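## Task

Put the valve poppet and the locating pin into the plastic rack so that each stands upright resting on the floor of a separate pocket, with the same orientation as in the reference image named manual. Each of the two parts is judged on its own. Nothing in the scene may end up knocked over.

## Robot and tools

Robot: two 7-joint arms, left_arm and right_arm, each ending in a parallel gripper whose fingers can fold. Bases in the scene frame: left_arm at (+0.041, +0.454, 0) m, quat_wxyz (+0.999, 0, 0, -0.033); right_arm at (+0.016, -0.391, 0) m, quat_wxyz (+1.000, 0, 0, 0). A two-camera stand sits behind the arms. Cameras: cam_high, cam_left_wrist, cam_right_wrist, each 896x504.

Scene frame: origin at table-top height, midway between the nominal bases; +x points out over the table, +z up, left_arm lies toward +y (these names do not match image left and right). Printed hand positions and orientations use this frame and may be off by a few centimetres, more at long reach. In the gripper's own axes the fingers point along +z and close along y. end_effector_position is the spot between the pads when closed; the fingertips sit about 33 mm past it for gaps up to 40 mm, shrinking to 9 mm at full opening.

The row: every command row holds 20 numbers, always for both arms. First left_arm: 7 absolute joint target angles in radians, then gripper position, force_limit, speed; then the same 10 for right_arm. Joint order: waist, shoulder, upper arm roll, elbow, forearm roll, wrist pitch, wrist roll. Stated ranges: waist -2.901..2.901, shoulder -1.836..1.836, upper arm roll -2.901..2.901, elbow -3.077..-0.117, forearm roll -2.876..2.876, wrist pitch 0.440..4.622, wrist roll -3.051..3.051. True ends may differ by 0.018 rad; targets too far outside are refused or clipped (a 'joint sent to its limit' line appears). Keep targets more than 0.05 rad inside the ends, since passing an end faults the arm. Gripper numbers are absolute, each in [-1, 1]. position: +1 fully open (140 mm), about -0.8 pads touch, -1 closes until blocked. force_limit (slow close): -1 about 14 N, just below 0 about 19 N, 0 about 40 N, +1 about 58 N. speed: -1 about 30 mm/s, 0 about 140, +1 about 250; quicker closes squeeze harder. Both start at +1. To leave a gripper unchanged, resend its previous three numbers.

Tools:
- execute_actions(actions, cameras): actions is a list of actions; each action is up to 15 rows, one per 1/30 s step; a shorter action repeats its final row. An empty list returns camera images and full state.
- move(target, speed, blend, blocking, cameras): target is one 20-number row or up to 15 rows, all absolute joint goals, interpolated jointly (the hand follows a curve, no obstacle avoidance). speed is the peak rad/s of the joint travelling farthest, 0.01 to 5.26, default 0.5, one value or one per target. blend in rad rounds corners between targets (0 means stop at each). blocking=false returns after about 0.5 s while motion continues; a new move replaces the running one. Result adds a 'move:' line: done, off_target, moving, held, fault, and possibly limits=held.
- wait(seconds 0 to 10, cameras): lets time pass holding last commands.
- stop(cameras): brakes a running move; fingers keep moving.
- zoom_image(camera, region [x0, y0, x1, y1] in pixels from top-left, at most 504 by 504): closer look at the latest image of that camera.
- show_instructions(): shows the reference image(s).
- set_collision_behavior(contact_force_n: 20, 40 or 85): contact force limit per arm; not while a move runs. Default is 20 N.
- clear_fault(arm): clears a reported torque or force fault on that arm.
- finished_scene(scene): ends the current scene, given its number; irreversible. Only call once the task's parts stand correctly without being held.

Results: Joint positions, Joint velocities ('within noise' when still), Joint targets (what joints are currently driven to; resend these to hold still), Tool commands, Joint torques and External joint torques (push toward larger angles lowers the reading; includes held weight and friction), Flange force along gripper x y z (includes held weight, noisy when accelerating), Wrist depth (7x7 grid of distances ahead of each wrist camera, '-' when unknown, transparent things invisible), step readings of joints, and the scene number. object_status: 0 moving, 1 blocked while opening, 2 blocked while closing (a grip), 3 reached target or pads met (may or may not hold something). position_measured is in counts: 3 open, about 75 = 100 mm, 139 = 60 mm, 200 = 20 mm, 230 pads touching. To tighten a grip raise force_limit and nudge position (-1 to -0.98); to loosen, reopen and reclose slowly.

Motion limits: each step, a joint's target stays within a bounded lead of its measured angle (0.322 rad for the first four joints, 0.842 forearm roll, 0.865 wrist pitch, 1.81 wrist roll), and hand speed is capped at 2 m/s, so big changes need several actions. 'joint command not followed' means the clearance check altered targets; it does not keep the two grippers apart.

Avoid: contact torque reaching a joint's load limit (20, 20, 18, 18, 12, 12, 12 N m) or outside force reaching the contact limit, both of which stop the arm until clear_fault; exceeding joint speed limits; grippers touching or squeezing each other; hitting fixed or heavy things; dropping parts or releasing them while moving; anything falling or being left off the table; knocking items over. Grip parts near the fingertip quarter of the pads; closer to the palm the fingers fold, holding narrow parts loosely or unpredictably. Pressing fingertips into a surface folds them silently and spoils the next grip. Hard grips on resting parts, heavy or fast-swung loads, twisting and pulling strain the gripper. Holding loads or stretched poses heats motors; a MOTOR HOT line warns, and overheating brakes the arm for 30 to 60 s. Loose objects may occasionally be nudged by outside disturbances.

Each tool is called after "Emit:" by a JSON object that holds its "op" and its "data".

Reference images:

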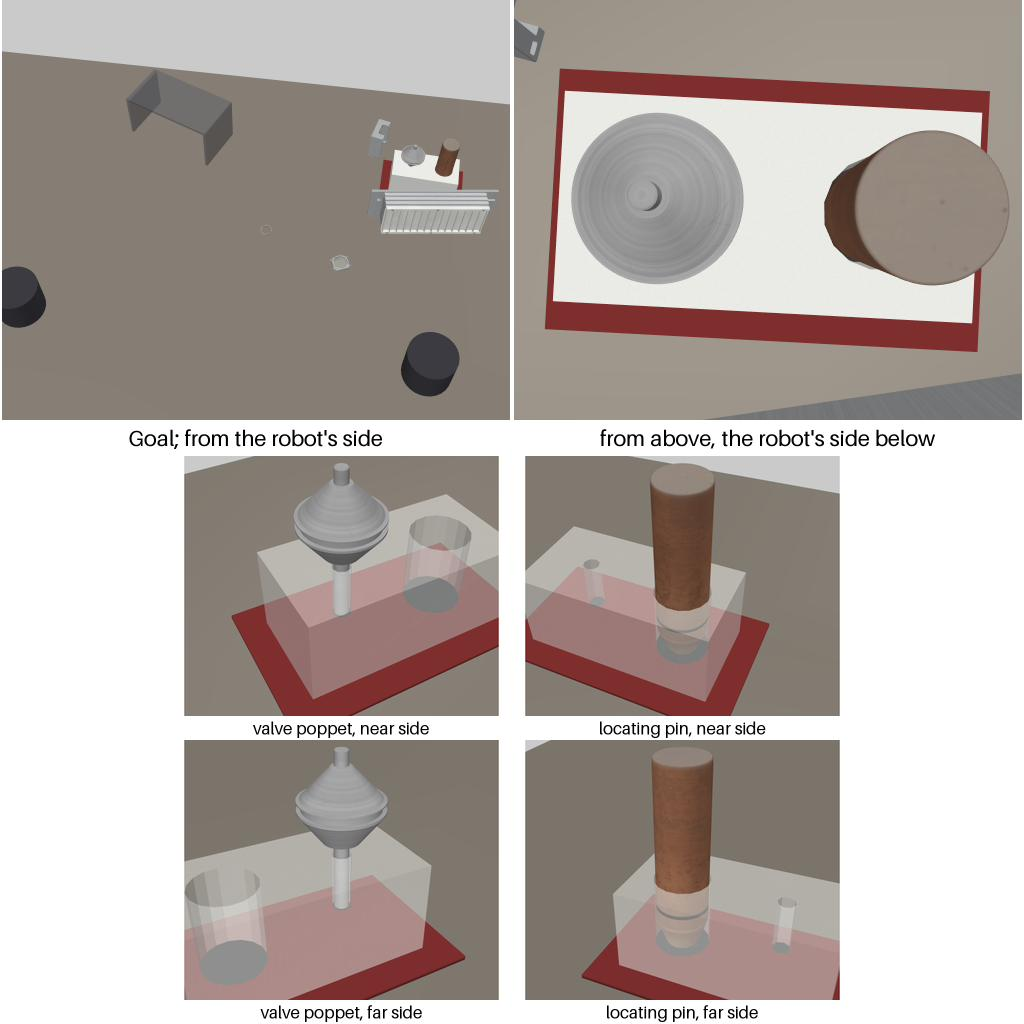

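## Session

Emit:
{"op": "execute_actions", "data": {"actions": []}}

Emit:
{"op": "zoom_image", "data": {"camera": "cam_high", "region": [350, 80, 750, 400]}}

Scene clock: 0.00 s.
left_arm: end_effector_position=(+0.3101, -0.1789, +0.1054) position_measured=3 object_status=3 end_effector_quat_wxyz=(+0.619, +0.629, -0.468, -0.060) | right_arm: end_effector_position=(+0.5875, -0.2670, +0.1537) position_measured=3 object_status=3 end_effector_quat_wxyz=(+0.296, -0.456, +0.838, -0.047)
Joint positions: left_arm=[-0.584 0.757 -0.092 -1.754 -1.379 1.794 -0.109] | right_arm=[0.341 -0.046 -0.01 -2.576 0.931 3.134 -0.024]
Joint velocities: within noise
Joint torques (N m): no reading
External joint torques (N m): no reading
Flange force (N): no reading
Wrist depth (mm): cam_left_wrist=[169 146 357 726 3906 375 337 / 165 192 330 591 418 391 342 / 162 206 291 451 426 1953 373 / 155 130 263 421 2128 135 2186 / - 103 232 360 1922 127 91 / - 163 215 315 588 1765 91 / - 158 198 279 478 842 -] | cam_right_wrist=[1035 1178 289 257 229 211 193 / 1005 1184 334 293 210 236 214 / 976 1166 1458 344 301 267 238 / 949 120 - 407 351 135 263 / - 103 1307 1812 421 125 94 / - 1087 1321 - 502 443 90 / - 1072 1286 1523 - 536 -]
Joint targets: left_arm=[-0.584 0.757 -0.092 -1.754 -1.379 1.794 -0.109] | right_arm=[0.341 -0.046 -0.010 -2.576 0.931 3.134 -0.024]
Tool commands: left_gripper/position=+1.0 left_gripper/force_limit=+1.0 left_gripper/speed=+1.0 right_gripper/position=+1.0 right_gripper/force_limit=+1.0 right_gripper/speed=+1.0

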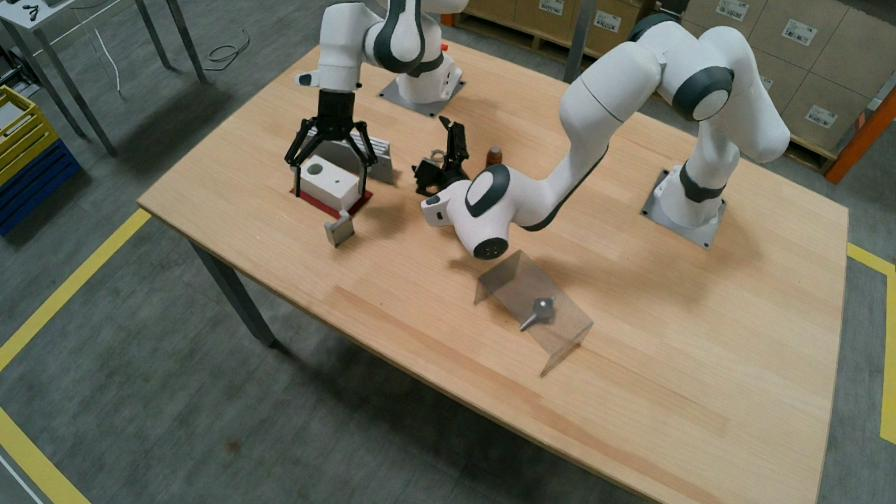

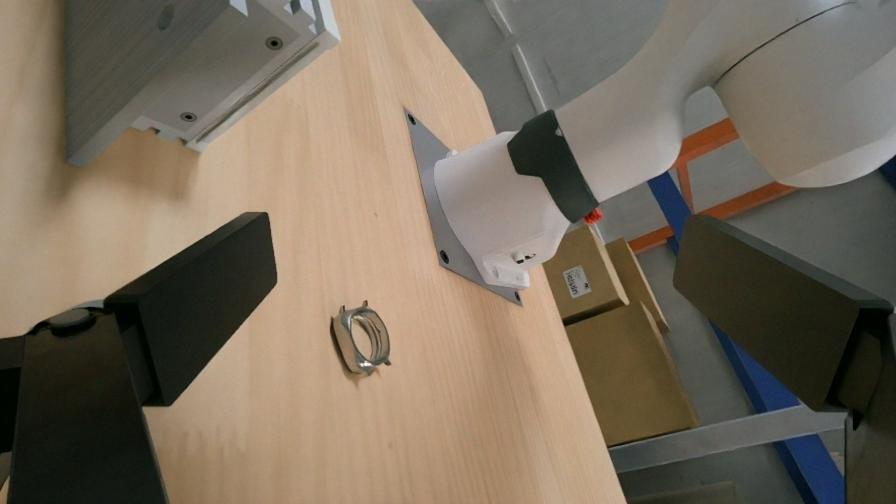

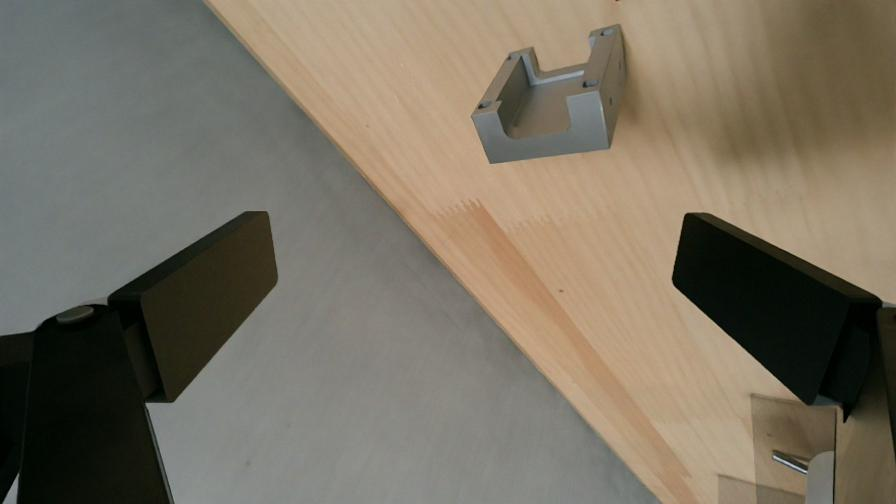

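Scaled by 1.260 from the camera's 896x504 image, which has a finer 1280x720 frame.

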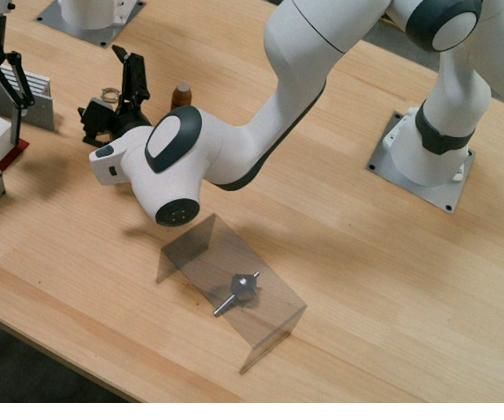

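Emit:
{"op": "move", "data": {"target": [[-0.584,0.25,-0.092,-1.754,-1.379,1.794,-0.109,1,1,1,0.341,-0.4,-0.01,-2.576,0.931,3.0,-0.024,1,1,1],[-0.25,0.137,0,-1.48,0,1.617,0.785,1,1,1,-0.14,-0.4425,0,-2.2348,0,1.7923,1.43,1,1,1]], "speed": 0.8, "blend": 0.03, "cameras": ["all"]}}

Emit:
{"op": "zoom_image", "data": {"camera": "cam_high", "region": [280, 100, 530, 260]}}

Emit:
{"op": "zoom_image", "data": {"camera": "cam_high", "region": [450, 230, 620, 390]}}

Scene clock: 5.03 s.
left_arm: end_effector_position=(+0.6129, +0.2676, +0.3808) position_measured=3 object_status=3 end_effector_quat_wxyz=(+0.000, -0.237, +0.971, -0.002) | right_arm: end_effector_position=(+0.4319, -0.4478, +0.3305) position_measured=3 object_status=3 end_effector_quat_wxyz=(+0.000, -0.004, +1.000, +0.002)
Joint positions: left_arm=[-0.249 0.137 0.001 -1.481 -0.003 1.621 0.778] | right_arm=[-0.138 -0.442 -0.001 -2.237 0.005 1.795 1.423]
Joint velocities: left_arm=[0.002 0 0.001 0 -0.001 0 0.004] | right_arm=[0 -0.001 -0.002 -0.001 0.002 0 0.005]
Joint torques (N m): left_arm=[-0.54 -35.82 -0.79 22.39 1.16 2.32 0.28] | right_arm=[-0.53 -16.16 0.53 24.8 0.31 2.17 0.25]
External joint torques (N m): left_arm=[-0.52 0.65 -0.88 -1.65 0.42 -0.16 0.28] | right_arm=[-0.5 0.72 0.95 0.28 -0.47 -0.26 0.25]
Flange force (N): left_arm=[4.2 3.3 4.7] | right_arm=[-3.0 0.7 -1.3]
Wrist depth (mm): cam_left_wrist=[469 468 368 368 464 460 460 / 1309 499 488 385 477 485 484 / 1385 1385 519 409 515 510 508 / 1444 119 1471 549 543 136 534 / - 96 1568 1527 580 127 91 / - 96 1610 1678 1610 625 91 / - 1197 1316 1557 1752 1765 -] | cam_right_wrist=[420 414 416 413 409 412 417 / 448 442 436 354 354 440 444 / 1307 466 474 465 442 470 469 / 1415 120 497 496 504 132 496 / - 103 531 530 531 125 94 / - 563 572 569 579 572 90 / - 1684 1616 1649 1627 - -]
Joint targets: left_arm=[-0.250 0.137 0.000 -1.480 0.000 1.617 0.785] | right_arm=[-0.140 -0.443 0.000 -2.235 0.000 1.792 1.430]
move: done

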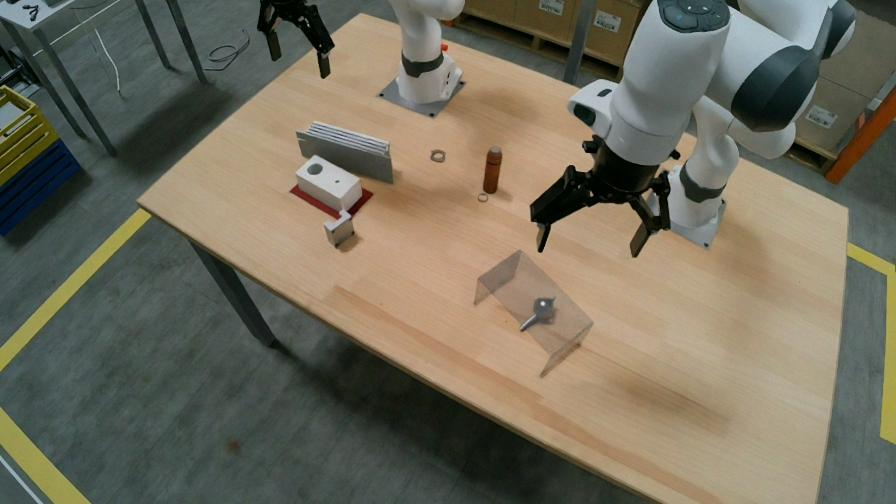

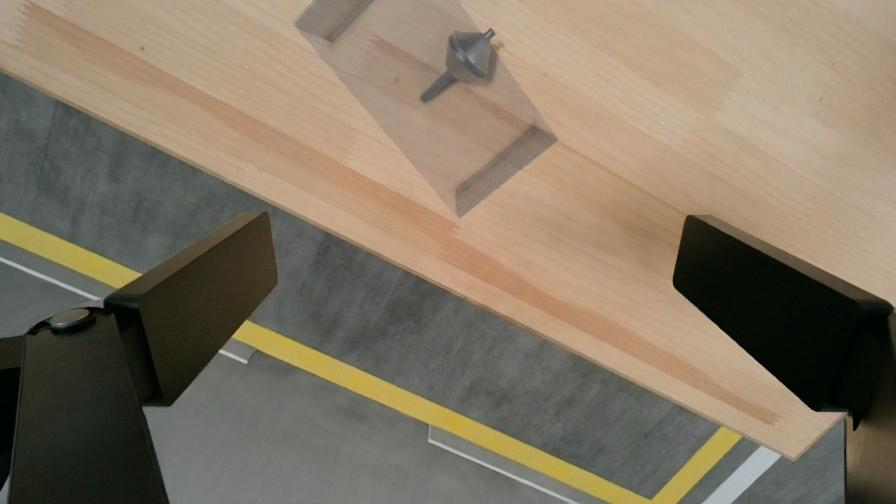

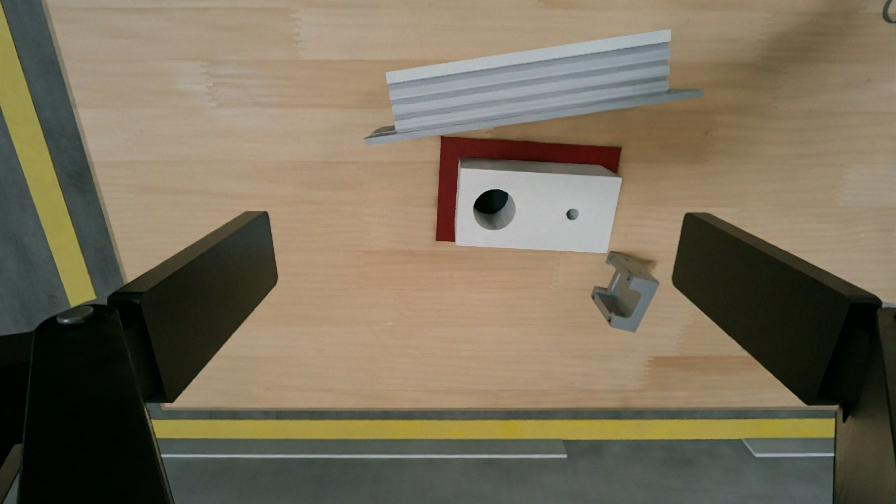

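Scaled by 2.016 from the camera's 896x504 image, which has a finer 1280x720 frame.

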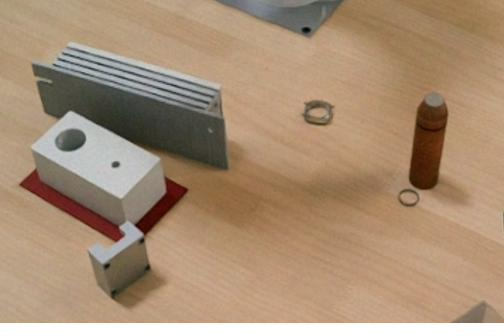

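Scaled by 2.965 from the camera's 896x504 image, which has a finer 1280x720 frame.

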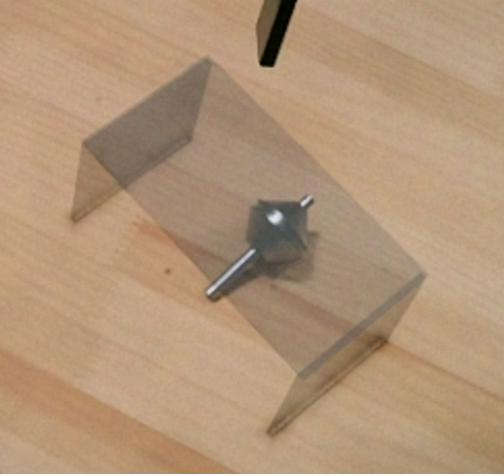

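Emit:
{"op": "move", "data": {"target": [-0.335,0.1327,0,-1.9477,0,2.0804,0,1,1,1,-0.14,-0.4425,0,-2.2348,0,1.7923,1.43,1,1,1], "speed": 0.7, "cameras": ["cam_left_wrist"]}}

Emit:
{"op": "zoom_image", "data": {"camera": "cam_right_wrist", "region": [350, 20, 710, 340]}}

Scene clock: 17.30 s.
left_arm: end_effector_position=(+0.5811, +0.2254, +0.2005) position_measured=3 object_status=3 end_effector_quat_wxyz=(-0.002, -0.550, +0.835, +0.001) | right_arm: end_effector_position=(+0.4319, -0.4478, +0.3305) position_measured=3 object_status=3 end_effector_quat_wxyz=(+0.000, -0.003, +1.000, +0.002)
Joint positions: left_arm=[-0.334 0.135 0 -1.946 -0.003 2.076 0.008] | right_arm=[-0.138 -0.442 -0.001 -2.237 0.005 1.795 1.424]
Joint velocities: left_arm=[0.001 -0.001 0 0.001 -0.001 0 -0.007] | right_arm=[within noise]
Joint torques (N m): left_arm=[-0.53 -36.51 -0.43 22.06 1.02 2.83 -0.22] | right_arm=[-0.52 -16.07 0.62 24.81 0.32 2.17 0.27]
External joint torques (N m): left_arm=[-0.48 -0.03 -0.5 -2.03 0.38 0.27 -0.22] | right_arm=[-0.56 0.87 0.95 0.21 -0.47 -0.27 0.27]
Flange force (N): left_arm=[1.3 8.3 3.6] | right_arm=[-3.2 0.6 -1.2]
Wrist depth (mm): cam_left_wrist=[1069 303 300 204 206 305 305 / 1146 319 316 214 219 321 322 / 1197 341 340 227 233 339 338 / 1191 120 354 240 351 136 356 / - 103 378 256 373 135 91 / - 1427 411 409 409 407 91 / - 1377 1508 437 438 441 -] | cam_right_wrist=[420 417 419 414 410 412 419 / 449 441 441 353 352 439 444 / 1359 463 470 467 447 468 469 / 1440 120 497 503 498 132 492 / - 103 529 536 536 125 94 / - 567 573 578 576 573 91 / - 1720 1684 1649 1649 1616 -]
Joint targets: left_arm=[-0.335 0.133 0.000 -1.948 0.000 2.080 0.000] | right_arm=[-0.140 -0.443 0.000 -2.235 0.000 1.792 1.430]
move: done
Images, in order (width x height): cam_left_wrist 896x504.

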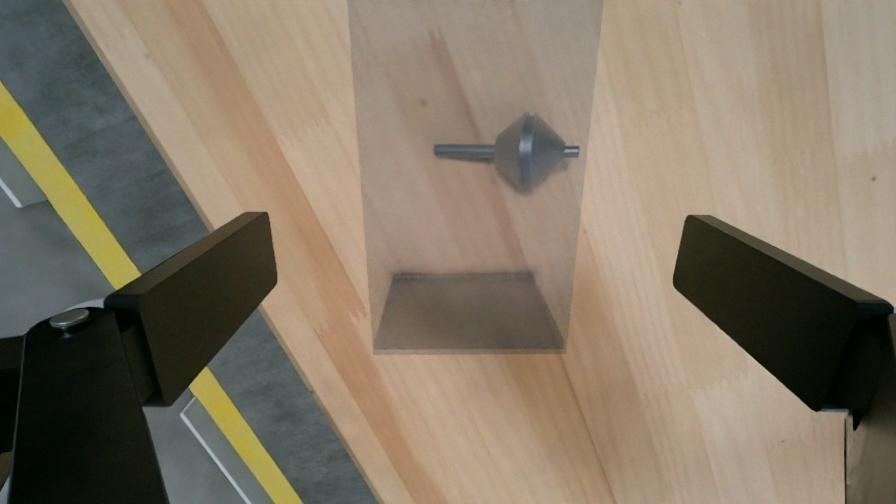

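This scene's latest camera images include none from cam_right_wrist. They are from: cam_left_wrist. cam_right_wrist's image comes with the result of a call that names it in "cameras".

Emit:
{"op": "move", "data": {"target": [[-0.3494,0.2298,0,-2.0543,0,2.284,-0.014,1,1,1,-0.14,-0.4425,0,-2.2348,0,1.7923,1.43,1,1,1],[-0.3494,0.2298,0,-2.0543,0,2.284,-0.014,-1,-1,-1,-0.14,-0.4425,0,-2.2348,0,1.7923,1.43,1,1,1]], "speed": 0.2, "cameras": ["cam_left_wrist","cam_right_wrist","cam_high"]}}

Emit:
{"op": "wait", "data": {"seconds": 0.7, "cameras": ["cam_left_wrist","cam_right_wrist"]}}

Emit:
{"op": "zoom_image", "data": {"camera": "cam_right_wrist", "region": [350, 20, 710, 340]}}

Scene clock: 20.77 s.
left_arm: end_effector_position=(+0.5738, +0.2197, +0.1130) position_measured=45 object_status=0 end_effector_quat_wxyz=(-0.003, -0.552, +0.834, +0.003) | right_arm: end_effector_position=(+0.4319, -0.4478, +0.3305) position_measured=3 object_status=3 end_effector_quat_wxyz=(+0.000, -0.003, +1.000, +0.002)
Joint positions: left_arm=[-0.348 0.23 0 -2.056 -0.003 2.277 -0.009] | right_arm=[-0.138 -0.442 -0.001 -2.237 0.005 1.795 1.424]
Joint torques (N m): left_arm=[-0.71 -37.68 -0.38 22.38 0.96 3.91 -0.18] | right_arm=[-0.56 -16.09 0.56 24.82 0.32 2.16 0.34]
External joint torques (N m): left_arm=[-0.82 0.37 -0.68 -0.18 0.4 1.37 -0.18] | right_arm=[-0.56 0.88 0.94 0.18 -0.48 -0.29 0.34]
Flange force (N): left_arm=[1.7 1.3 3.8] | right_arm=[-3.2 0.7 -1.1]
Wrist depth (mm): cam_left_wrist=[225 225 125 125 125 225 227 / 238 238 132 132 132 237 239 / 254 251 139 140 140 253 253 / 1174 261 146 148 148 134 270 / - 84 155 158 158 109 84 / - - 173 169 171 305 68 / - - 317 181 185 327 -] | cam_right_wrist=[420 415 417 412 407 414 418 / 449 436 444 353 353 442 444 / 1321 467 465 460 437 471 471 / 1458 120 499 496 500 132 494 / - 103 533 530 536 125 93 / - 565 567 572 576 579 90 / - 1627 1720 1684 1708 1415 -]
Joint targets: left_arm=[-0.349 0.230 0.000 -2.054 0.000 2.284 -0.014] | right_arm=[-0.140 -0.443 0.000 -2.235 0.000 1.792 1.430]
move: done

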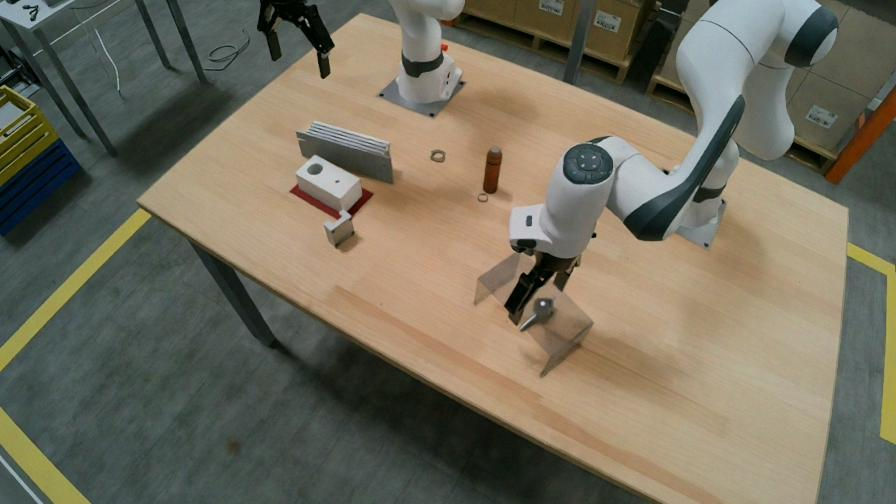

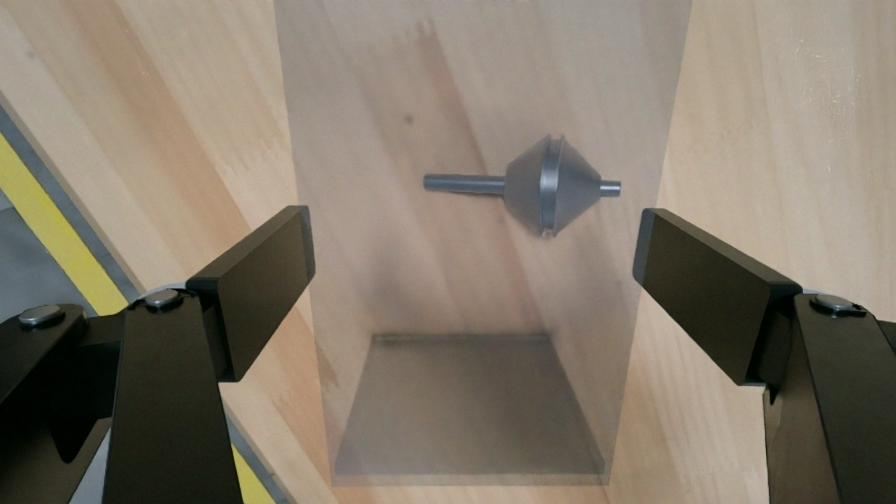

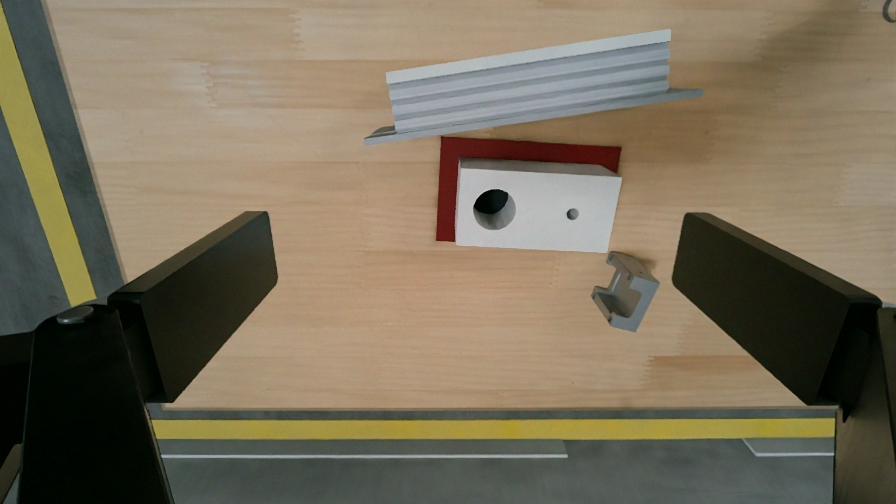

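Scene clock: 21.47 s.
left_arm: end_effector_position=(+0.5738, +0.2197, +0.1130) position_measured=45 object_status=2 end_effector_quat_wxyz=(-0.003, -0.552, +0.834, +0.003) | right_arm: end_effector_position=(+0.4319, -0.4478, +0.3305) position_measured=3 object_status=3 end_effector_quat_wxyz=(+0.000, -0.003, +1.000, +0.002)
Joint positions: left_arm=[-0.348 0.23 0 -2.056 -0.003 2.277 -0.009] | right_arm=[-0.138 -0.442 -0.001 -2.237 0.005 1.795 1.424]
Joint torques (N m): left_arm=[-0.68 -37.64 -0.39 22.41 0.95 3.93 -0.19] | right_arm=[-0.55 -16.08 0.56 24.83 0.31 2.15 0.3]
External joint torques (N m): left_arm=[-0.77 0.37 -0.68 -0.14 0.39 1.38 -0.19] | right_arm=[-0.42 0.95 1.09 0.18 -0.47 -0.29 0.29]
Flange force (N): left_arm=[1.7 1.2 3.8] | right_arm=[-3.5 0.9 -1.2]
Wrist depth (mm): cam_left_wrist=[225 226 125 125 125 225 228 / 237 238 132 132 132 237 240 / 253 251 140 140 140 253 253 / 1168 260 146 148 149 134 270 / - 84 155 158 158 109 84 / - - 173 169 171 304 68 / - - 316 181 184 328 -] | cam_right_wrist=[417 417 417 414 408 414 417 / 444 438 440 354 354 442 441 / 1343 463 471 464 449 467 470 / 1449 120 501 498 498 132 497 / - 103 533 536 530 126 94 / - 564 571 573 579 576 91 / - 1638 1584 1627 1504 1649 -]
Joint targets: left_arm=[-0.349 0.230 0.000 -2.054 0.000 2.284 -0.014] | right_arm=[-0.140 -0.443 0.000 -2.235 0.000 1.792 1.430]
Tool commands: left_gripper/position=-1.0 left_gripper/force_limit=-1.0 left_gripper/speed=-1.0 right_gripper/position=+1.0 right_gripper/force_limit=+1.0 right_gripper/speed=+1.0
wait: 0.70 s; at rest by 0.17 s
Images, in order (width x height): cam_left_wrist 896x504, cam_right_wrist 896x504.

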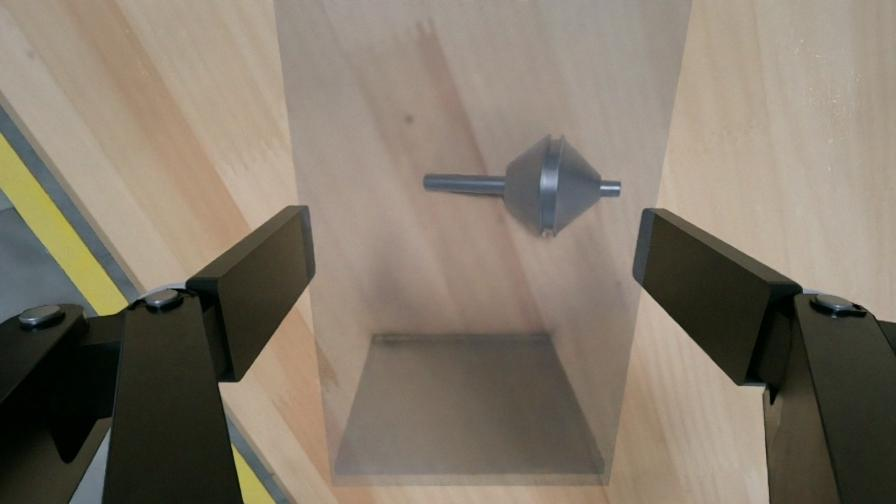

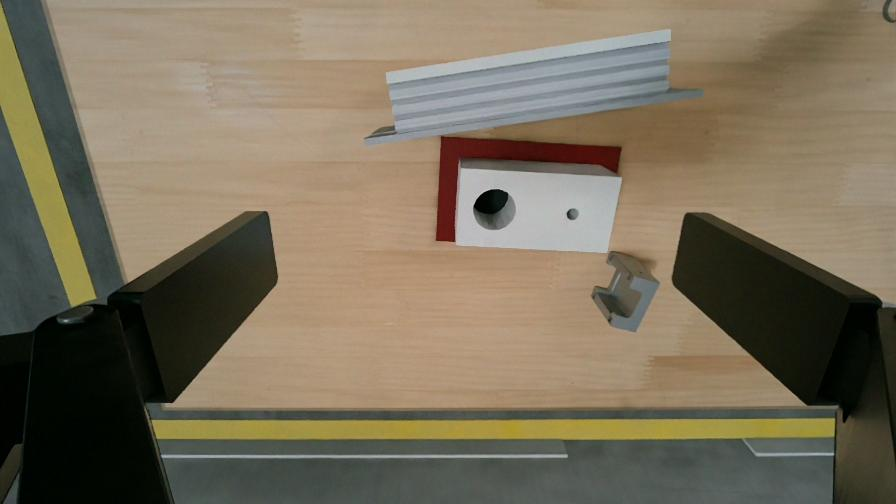

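Scaled by 1.400 from the camera's 896x504 image, which has a finer 1280x720 frame.

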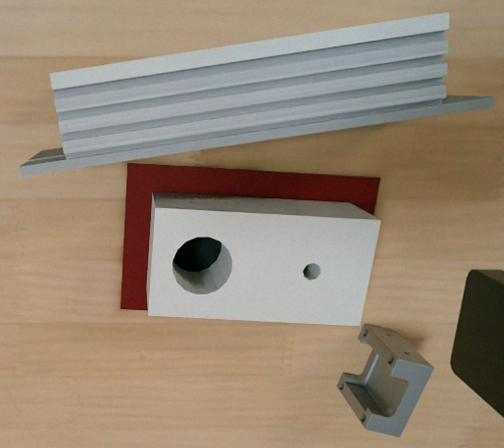

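Emit:
{"op": "move", "data": {"target": [[-0.3494,0.0759,0,-1.8134,0,1.8893,-0.014,-1,-1,-1,-0.14,-0.4425,0,-2.2348,0,1.7923,1.43,1,1,1],[0.59,0.0759,0,-1.8134,0,1.8893,-0.014,-1,-1,-1,-0.14,-0.4425,0,-2.2348,0,1.7923,1.43,1,1,1],[0.59,0.2298,0,-2.0543,0,2.284,-0.014,-1,-1,-1,-0.14,-0.4425,0,-2.2348,0,1.7923,1.43,1,1,1]], "speed": [0.2,0.5,0.15], "blend": 0.01, "cameras": ["cam_left_wrist","cam_high"]}}

Scene clock: 29.17 s.
left_arm: end_effector_position=(+0.5462, +0.7468, +0.1145) position_measured=46 object_status=2 end_effector_quat_wxyz=(+0.002, +0.870, -0.493, +0.000) | right_arm: end_effector_position=(+0.4319, -0.4478, +0.3305) position_measured=3 object_status=3 end_effector_quat_wxyz=(+0.000, -0.003, +1.000, +0.002)
Joint positions: left_arm=[0.591 0.23 0.001 -2.053 -0.003 2.279 -0.011] | right_arm=[-0.138 -0.442 -0.001 -2.237 0.005 1.795 1.424]
Joint velocities: left_arm=[-0.001 0.001 0.001 0.001 -0.001 0.005 0] | right_arm=[within noise]
Joint torques (N m): left_arm=[-0.42 -37.57 -0.64 20.98 0.84 2.8 -0.07] | right_arm=[-0.51 -16.07 0.55 24.81 0.33 2.16 0.29]
External joint torques (N m): left_arm=[-0.29 0.55 -0.72 -1.62 0.28 0.25 -0.07] | right_arm=[-0.48 0.86 0.97 0.2 -0.46 -0.28 0.29]
Flange force (N): left_arm=[0.9 5.1 2.6] | right_arm=[-3.2 0.8 -1.2]
Wrist depth (mm): cam_left_wrist=[228 228 228 228 228 228 228 / 239 240 240 240 240 240 241 / 253 254 254 253 254 255 255 / 269 263 266 269 269 134 270 / - 84 287 287 287 108 84 / - - 306 307 305 307 67 / - - 1444 329 329 328 -] | cam_right_wrist=[420 415 415 414 409 414 419 / 446 441 444 352 354 442 445 / 1336 466 469 463 455 467 471 / 1440 120 495 498 500 132 498 / - 103 535 530 533 125 94 / - 565 575 573 572 578 91 / - 1638 1627 1627 1616 1495 -]
Joint targets: left_arm=[0.590 0.230 0.000 -2.054 0.000 2.284 -0.014] | right_arm=[-0.140 -0.443 0.000 -2.235 0.000 1.792 1.430]
move: done
Images, in order (width x height): cam_high 896x504, cam_left_wrist 896x504.

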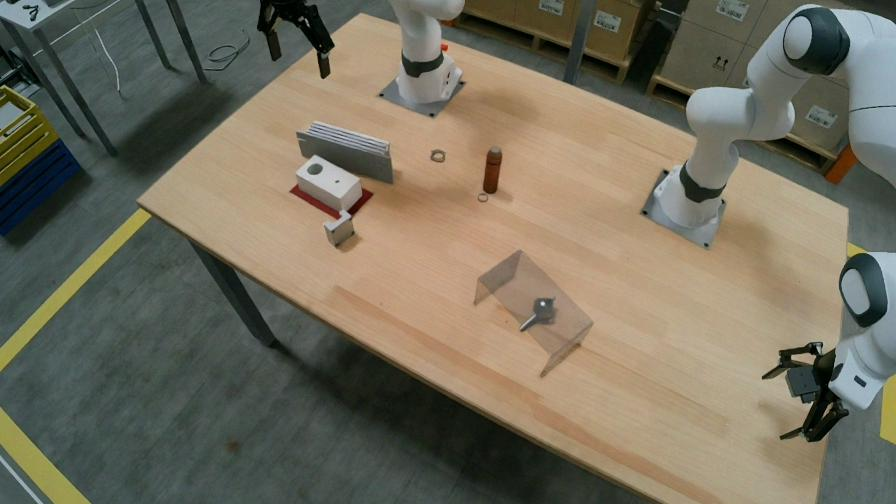

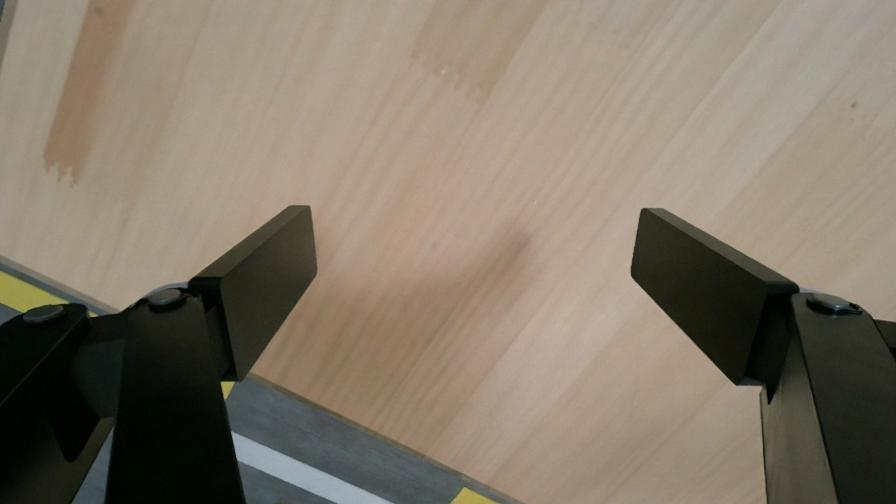

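Emit:
{"op": "move", "data": {"target": [[0.59,0.0759,0,-1.8134,0,1.8893,-0.014,1,-1,1,-0.14,-0.4425,0,-2.2348,0,1.7923,1.43,1,1,1],[-0.3494,0.0759,0,-1.8134,0,1.8893,-0.014,1,-1,1,-0.14,-0.4425,0,-2.2348,0,1.7923,1.43,1,1,1],[-0.3494,0.2524,0,-2.0652,0,2.3176,-0.014,1,-1,1,-0.14,-0.4425,0,-2.2348,0,1.7923,1.43,1,1,1],[-0.3494,0.2524,0,-2.0652,0,2.3176,-0.014,-1,-0.05,-1,-0.14,-0.4425,0,-2.2348,0,1.7923,1.43,1,1,1]], "speed": [0.6,0.7,0.25,0.2], "blend": [0.1,0.05,0,0]}}

Emit:
{"op": "wait", "data": {"seconds": 1, "cameras": ["cam_left_wrist","cam_high"]}}

Scene clock: 35.60 s.
left_arm: end_effector_position=(+0.5729, +0.2183, +0.0977) position_measured=45 object_status=0 end_effector_quat_wxyz=(-0.003, -0.551, +0.834, +0.003) | right_arm: end_effector_position=(+0.4319, -0.4478, +0.3305) position_measured=3 object_status=3 end_effector_quat_wxyz=(+0.000, -0.003, +1.000, +0.002)
Joint positions: left_arm=[-0.35 0.253 -0.001 -2.067 -0.002 2.311 -0.011] | right_arm=[-0.138 -0.442 -0.001 -2.237 0.005 1.795 1.424]
Joint torques (N m): left_arm=[-0.14 -37.7 0.02 21.88 0.77 4 -0.1] | right_arm=[-0.54 -16.13 0.59 24.84 0.32 2.16 0.32]
External joint torques (N m): left_arm=[-0.15 0.77 -0.19 -0.34 0.23 1.46 -0.1] | right_arm=[-0.48 0.65 1.03 0.3 -0.46 -0.28 0.32]
Flange force (N): left_arm=[0.5 1.1 4.7] | right_arm=[-2.8 1.0 -1.4]
Wrist depth (mm): cam_left_wrist=[212 212 111 112 112 114 214 / 222 223 117 117 118 221 225 / 235 236 124 124 124 235 239 / 1078 244 130 132 132 131 253 / - 84 140 140 141 109 83 / - 286 152 150 151 288 68 / - - 164 161 162 309 -] | cam_right_wrist=[420 415 414 414 407 413 421 / 451 440 440 352 353 444 441 / 1307 464 467 466 442 469 470 / 1449 120 497 497 499 132 495 / - 103 537 533 533 125 94 / - 567 572 569 580 578 90 / - 1661 1708 1672 1708 1684 -]
Joint targets: left_arm=[-0.349 0.252 0.000 -2.065 0.000 2.318 -0.014] | right_arm=[-0.140 -0.443 0.000 -2.235 0.000 1.792 1.430]
move: done

Scene clock: 36.60 s.
left_arm: end_effector_position=(+0.5729, +0.2183, +0.0977) position_measured=45 object_status=2 end_effector_quat_wxyz=(-0.003, -0.551, +0.834, +0.003) | right_arm: end_effector_position=(+0.4319, -0.4478, +0.3305) position_measured=3 object_status=3 end_effector_quat_wxyz=(+0.000, -0.003, +1.000, +0.002)
Joint positions: left_arm=[-0.35 0.253 -0.001 -2.067 -0.002 2.311 -0.011] | right_arm=[-0.138 -0.442 -0.001 -2.237 0.005 1.795 1.424]
Joint torques (N m): left_arm=[-0.07 -37.78 -0.14 21.92 0.78 4 -0.16] | right_arm=[-0.48 -16.04 0.53 24.81 0.32 2.16 0.28]
External joint torques (N m): left_arm=[-0.06 0.48 -0.34 -0.21 0.23 1.47 -0.16] | right_arm=[-0.55 0.73 0.83 0.32 -0.47 -0.26 0.28]
Flange force (N): left_arm=[0.6 1.3 4.2] | right_arm=[-3.1 0.5 -1.4]
Wrist depth (mm): cam_left_wrist=[212 212 111 111 112 114 214 / 223 223 117 118 118 220 226 / 235 236 124 124 124 235 239 / 1078 245 130 132 132 131 253 / - 84 140 140 141 109 83 / - 285 152 150 150 287 68 / - - 163 161 162 310 -] | cam_right_wrist=[419 416 419 409 410 413 414 / 446 441 440 352 354 440 440 / 1314 464 467 464 435 470 471 / 1440 120 498 499 496 132 493 / - 103 533 533 534 125 94 / - 561 573 572 580 579 91 / - 1605 1594 1771 1672 - -]
Joint targets: left_arm=[-0.349 0.252 0.000 -2.065 0.000 2.318 -0.014] | right_arm=[-0.140 -0.443 0.000 -2.235 0.000 1.792 1.430]
Tool commands: left_gripper/position=-1.0 left_gripper/force_limit=-0.05 left_gripper/speed=-1.0 right_gripper/position=+1.0 right_gripper/force_limit=+1.0 right_gripper/speed=+1.0
wait: 1.00 s; at rest by 0.17 s
Images, in order (width x height): cam_high 896x504, cam_left_wrist 896x504.

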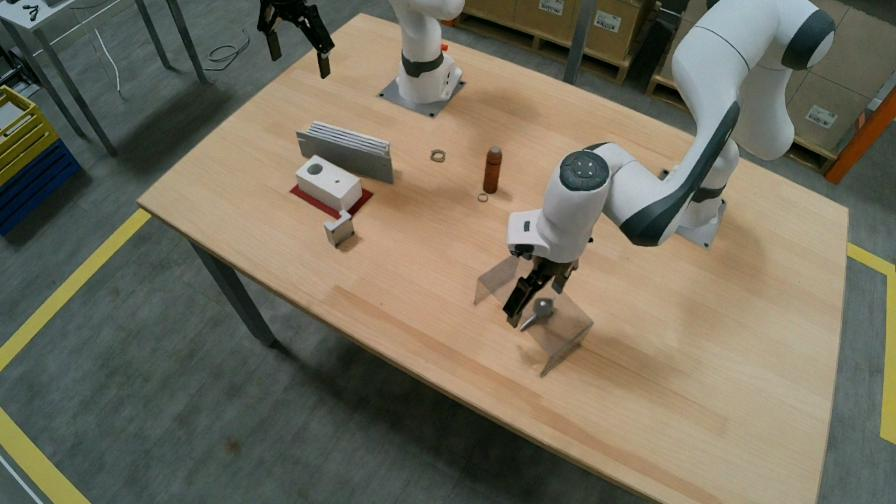

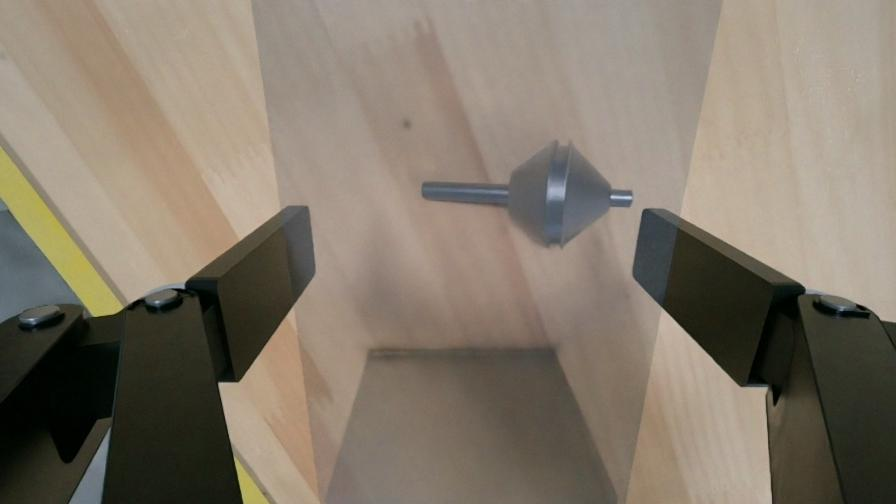

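Emit:
{"op": "move", "data": {"target": [-0.3494,0.0759,0,-1.8134,0,1.8893,-0.014,-1,-0.05,-1,-0.14,-0.4425,0,-2.2348,0,1.7923,1.43,1,1,1], "speed": 0.2, "cameras": ["cam_high"]}}

Scene clock: 44.50 s.
left_arm: end_effector_position=(+0.5767, +0.2166, +0.2812) position_measured=231 object_status=0 end_effector_quat_wxyz=(+0.000, -0.552, +0.834, -0.002) | right_arm: end_effector_position=(+0.4319, -0.4478, +0.3305) position_measured=3 object_status=3 end_effector_quat_wxyz=(+0.000, -0.003, +1.000, +0.002)
Joint positions: left_arm=[-0.35 0.076 -0.001 -1.815 -0.002 1.893 -0.014] | right_arm=[-0.138 -0.442 -0.001 -2.237 0.005 1.795 1.424]
Joint torques (N m): left_arm=[-0.12 -34.57 -0.32 22.99 0.92 2.45 -0.02] | right_arm=[-0.56 -16.08 0.56 24.79 0.32 2.16 0.28]
External joint torques (N m): left_arm=[-0.16 0.5 -0.42 -1.7 0.22 -0.12 -0.02] | right_arm=[-0.51 0.66 1.01 0.28 -0.46 -0.27 0.28]
Flange force (N): left_arm=[0.4 5.1 3.5] | right_arm=[-2.8 0.8 -1.4]
Wrist depth (mm): cam_left_wrist=[1157 379 373 276 372 375 375 / 1222 403 395 290 394 395 396 / 1261 1302 421 307 413 418 416 / - 1362 438 114 438 442 440 / 1135 1385 - 90 90 458 470 / 1036 - - - - 76 494 / - - - - - - -] | cam_right_wrist=[420 416 415 415 409 412 417 / 446 441 444 352 354 441 444 / 1328 468 470 463 440 471 469 / 1423 120 500 496 499 131 493 / - 103 530 530 535 125 94 / - 565 578 572 573 576 90 / - 1616 1638 1495 1649 1661 -]
Joint targets: left_arm=[-0.349 0.076 0.000 -1.813 0.000 1.889 -0.014] | right_arm=[-0.140 -0.443 0.000 -2.235 0.000 1.792 1.430]
move: done
Images, in order (width x height): cam_high 896x504.

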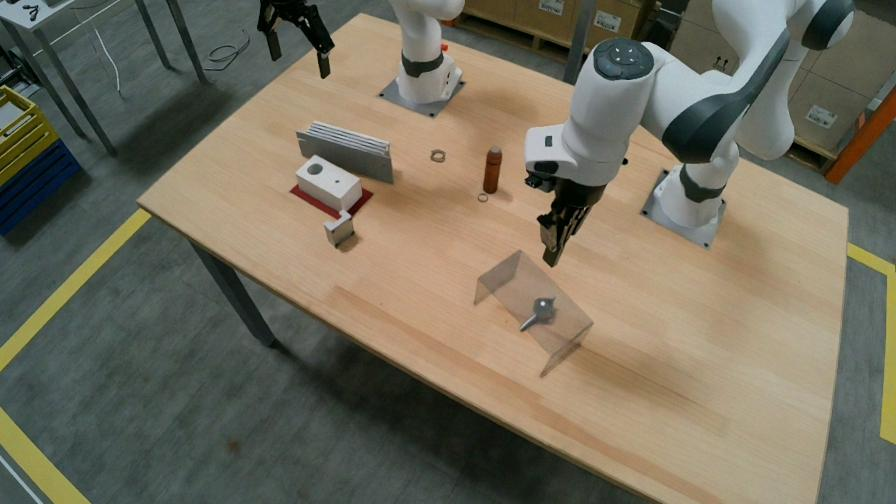

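Emit:
{"op": "move", "data": {"target": [[0.05,0.0,0,-2.0,0,2.1,0.8,0.15,-0.5,0.5,-0.14,-0.4425,0,-2.2348,0,1.7923,1.43,1,1,1],[0.05,-0.0169,0,-2.9482,0,3.5596,1.571,0.15,-0.5,0.5,-0.14,-0.4425,0,-2.2348,0,1.7923,1.43,1,1,1],[-0.351,-0.0169,0,-2.9482,0,3.5596,1.571,0.15,-0.5,0.5,-0.14,-0.4425,0,-2.2348,0,1.7923,1.43,1,1,1]], "speed": [0.8,0.8,0.4], "blend": [0.05,0.05,0], "cameras": ["cam_left_wrist","cam_high"]}}

Emit:
{"op": "zoom_image", "data": {"camera": "cam_high", "region": [450, 180, 650, 390]}}

Scene clock: 53.20 s.
left_arm: end_effector_position=(+0.4952, +0.2538, +0.0847) position_measured=110 object_status=3 end_effector_quat_wxyz=(+0.300, +0.192, +0.932, -0.064) | right_arm: end_effector_position=(+0.4319, -0.4478, +0.3305) position_measured=3 object_status=3 end_effector_quat_wxyz=(+0.000, -0.003, +1.000, +0.002)
Joint positions: left_arm=[-0.35 -0.015 -0.001 -2.947 -0.002 3.556 1.564] | right_arm=[-0.138 -0.442 -0.001 -2.237 0.005 1.795 1.424]
Joint torques (N m): left_arm=[-1.15 -21.48 -0.33 12.28 0.35 3.79 0.39] | right_arm=[-0.55 -16.08 0.6 24.83 0.31 2.17 0.26]
External joint torques (N m): left_arm=[-1.15 -0.52 -0.32 -1.38 0.18 0.32 0.41] | right_arm=[-0.47 0.74 1.06 0.28 -0.47 -0.27 0.26]
Flange force (N): left_arm=[3.5 -3.3 -4.7] | right_arm=[-3.1 0.9 -1.3]
Wrist depth (mm): cam_left_wrist=[173 172 171 170 170 170 170 / 202 201 200 199 198 197 197 / 242 223 239 195 236 228 235 / 302 192 140 297 165 191 293 / 357 84 117 372 149 91 85 / - 69 158 189 186 - 72 / - - - 1281 - - 68] | cam_right_wrist=[419 414 417 412 406 415 420 / 453 440 444 353 353 444 442 / 1374 462 469 463 449 468 468 / 1432 120 497 498 503 132 495 / - 103 531 529 531 125 94 / - 567 571 572 576 578 91 / - 1594 1616 1672 1745 1616 -]
Joint targets: left_arm=[-0.351 -0.017 0.000 -2.948 0.000 3.560 1.571] | right_arm=[-0.140 -0.443 0.000 -2.235 0.000 1.792 1.430]
move: done
Images, in order (width x height): cam_high 896x504, cam_left_wrist 896x504.

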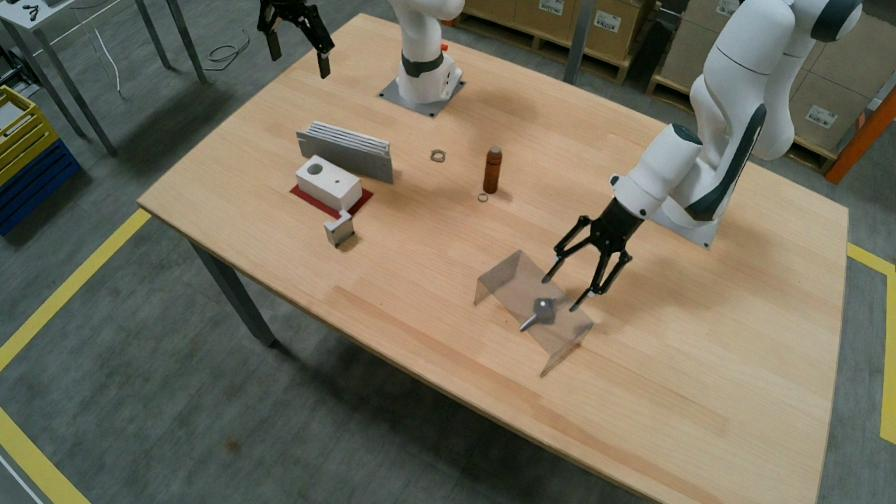

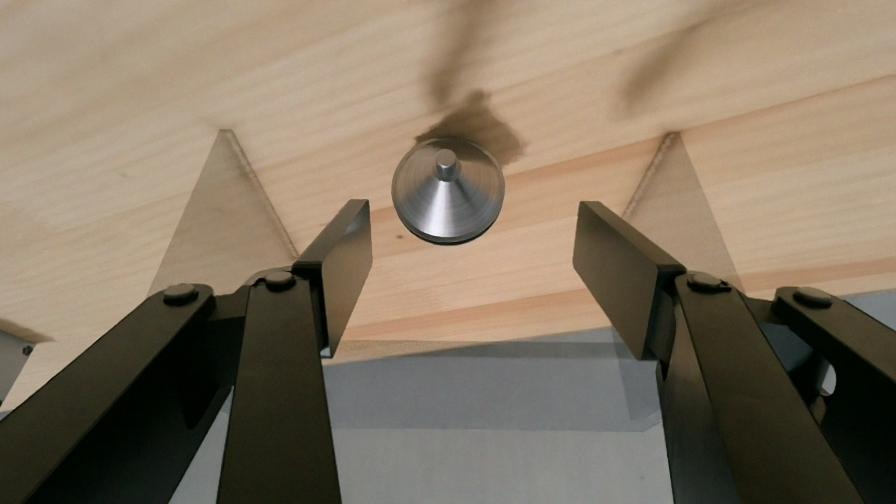

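Scaled by 2.400 from the camera's 896x504 image, which has a finer 1280x720 frame.

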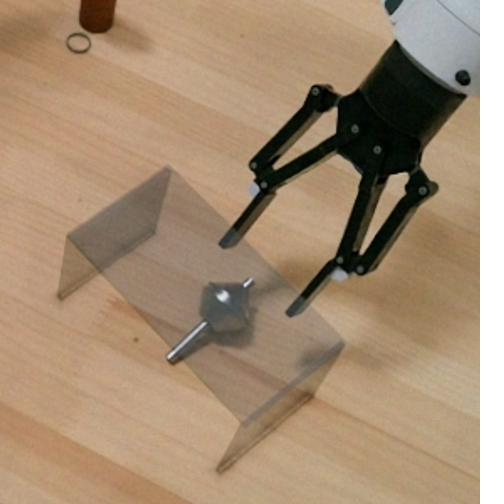

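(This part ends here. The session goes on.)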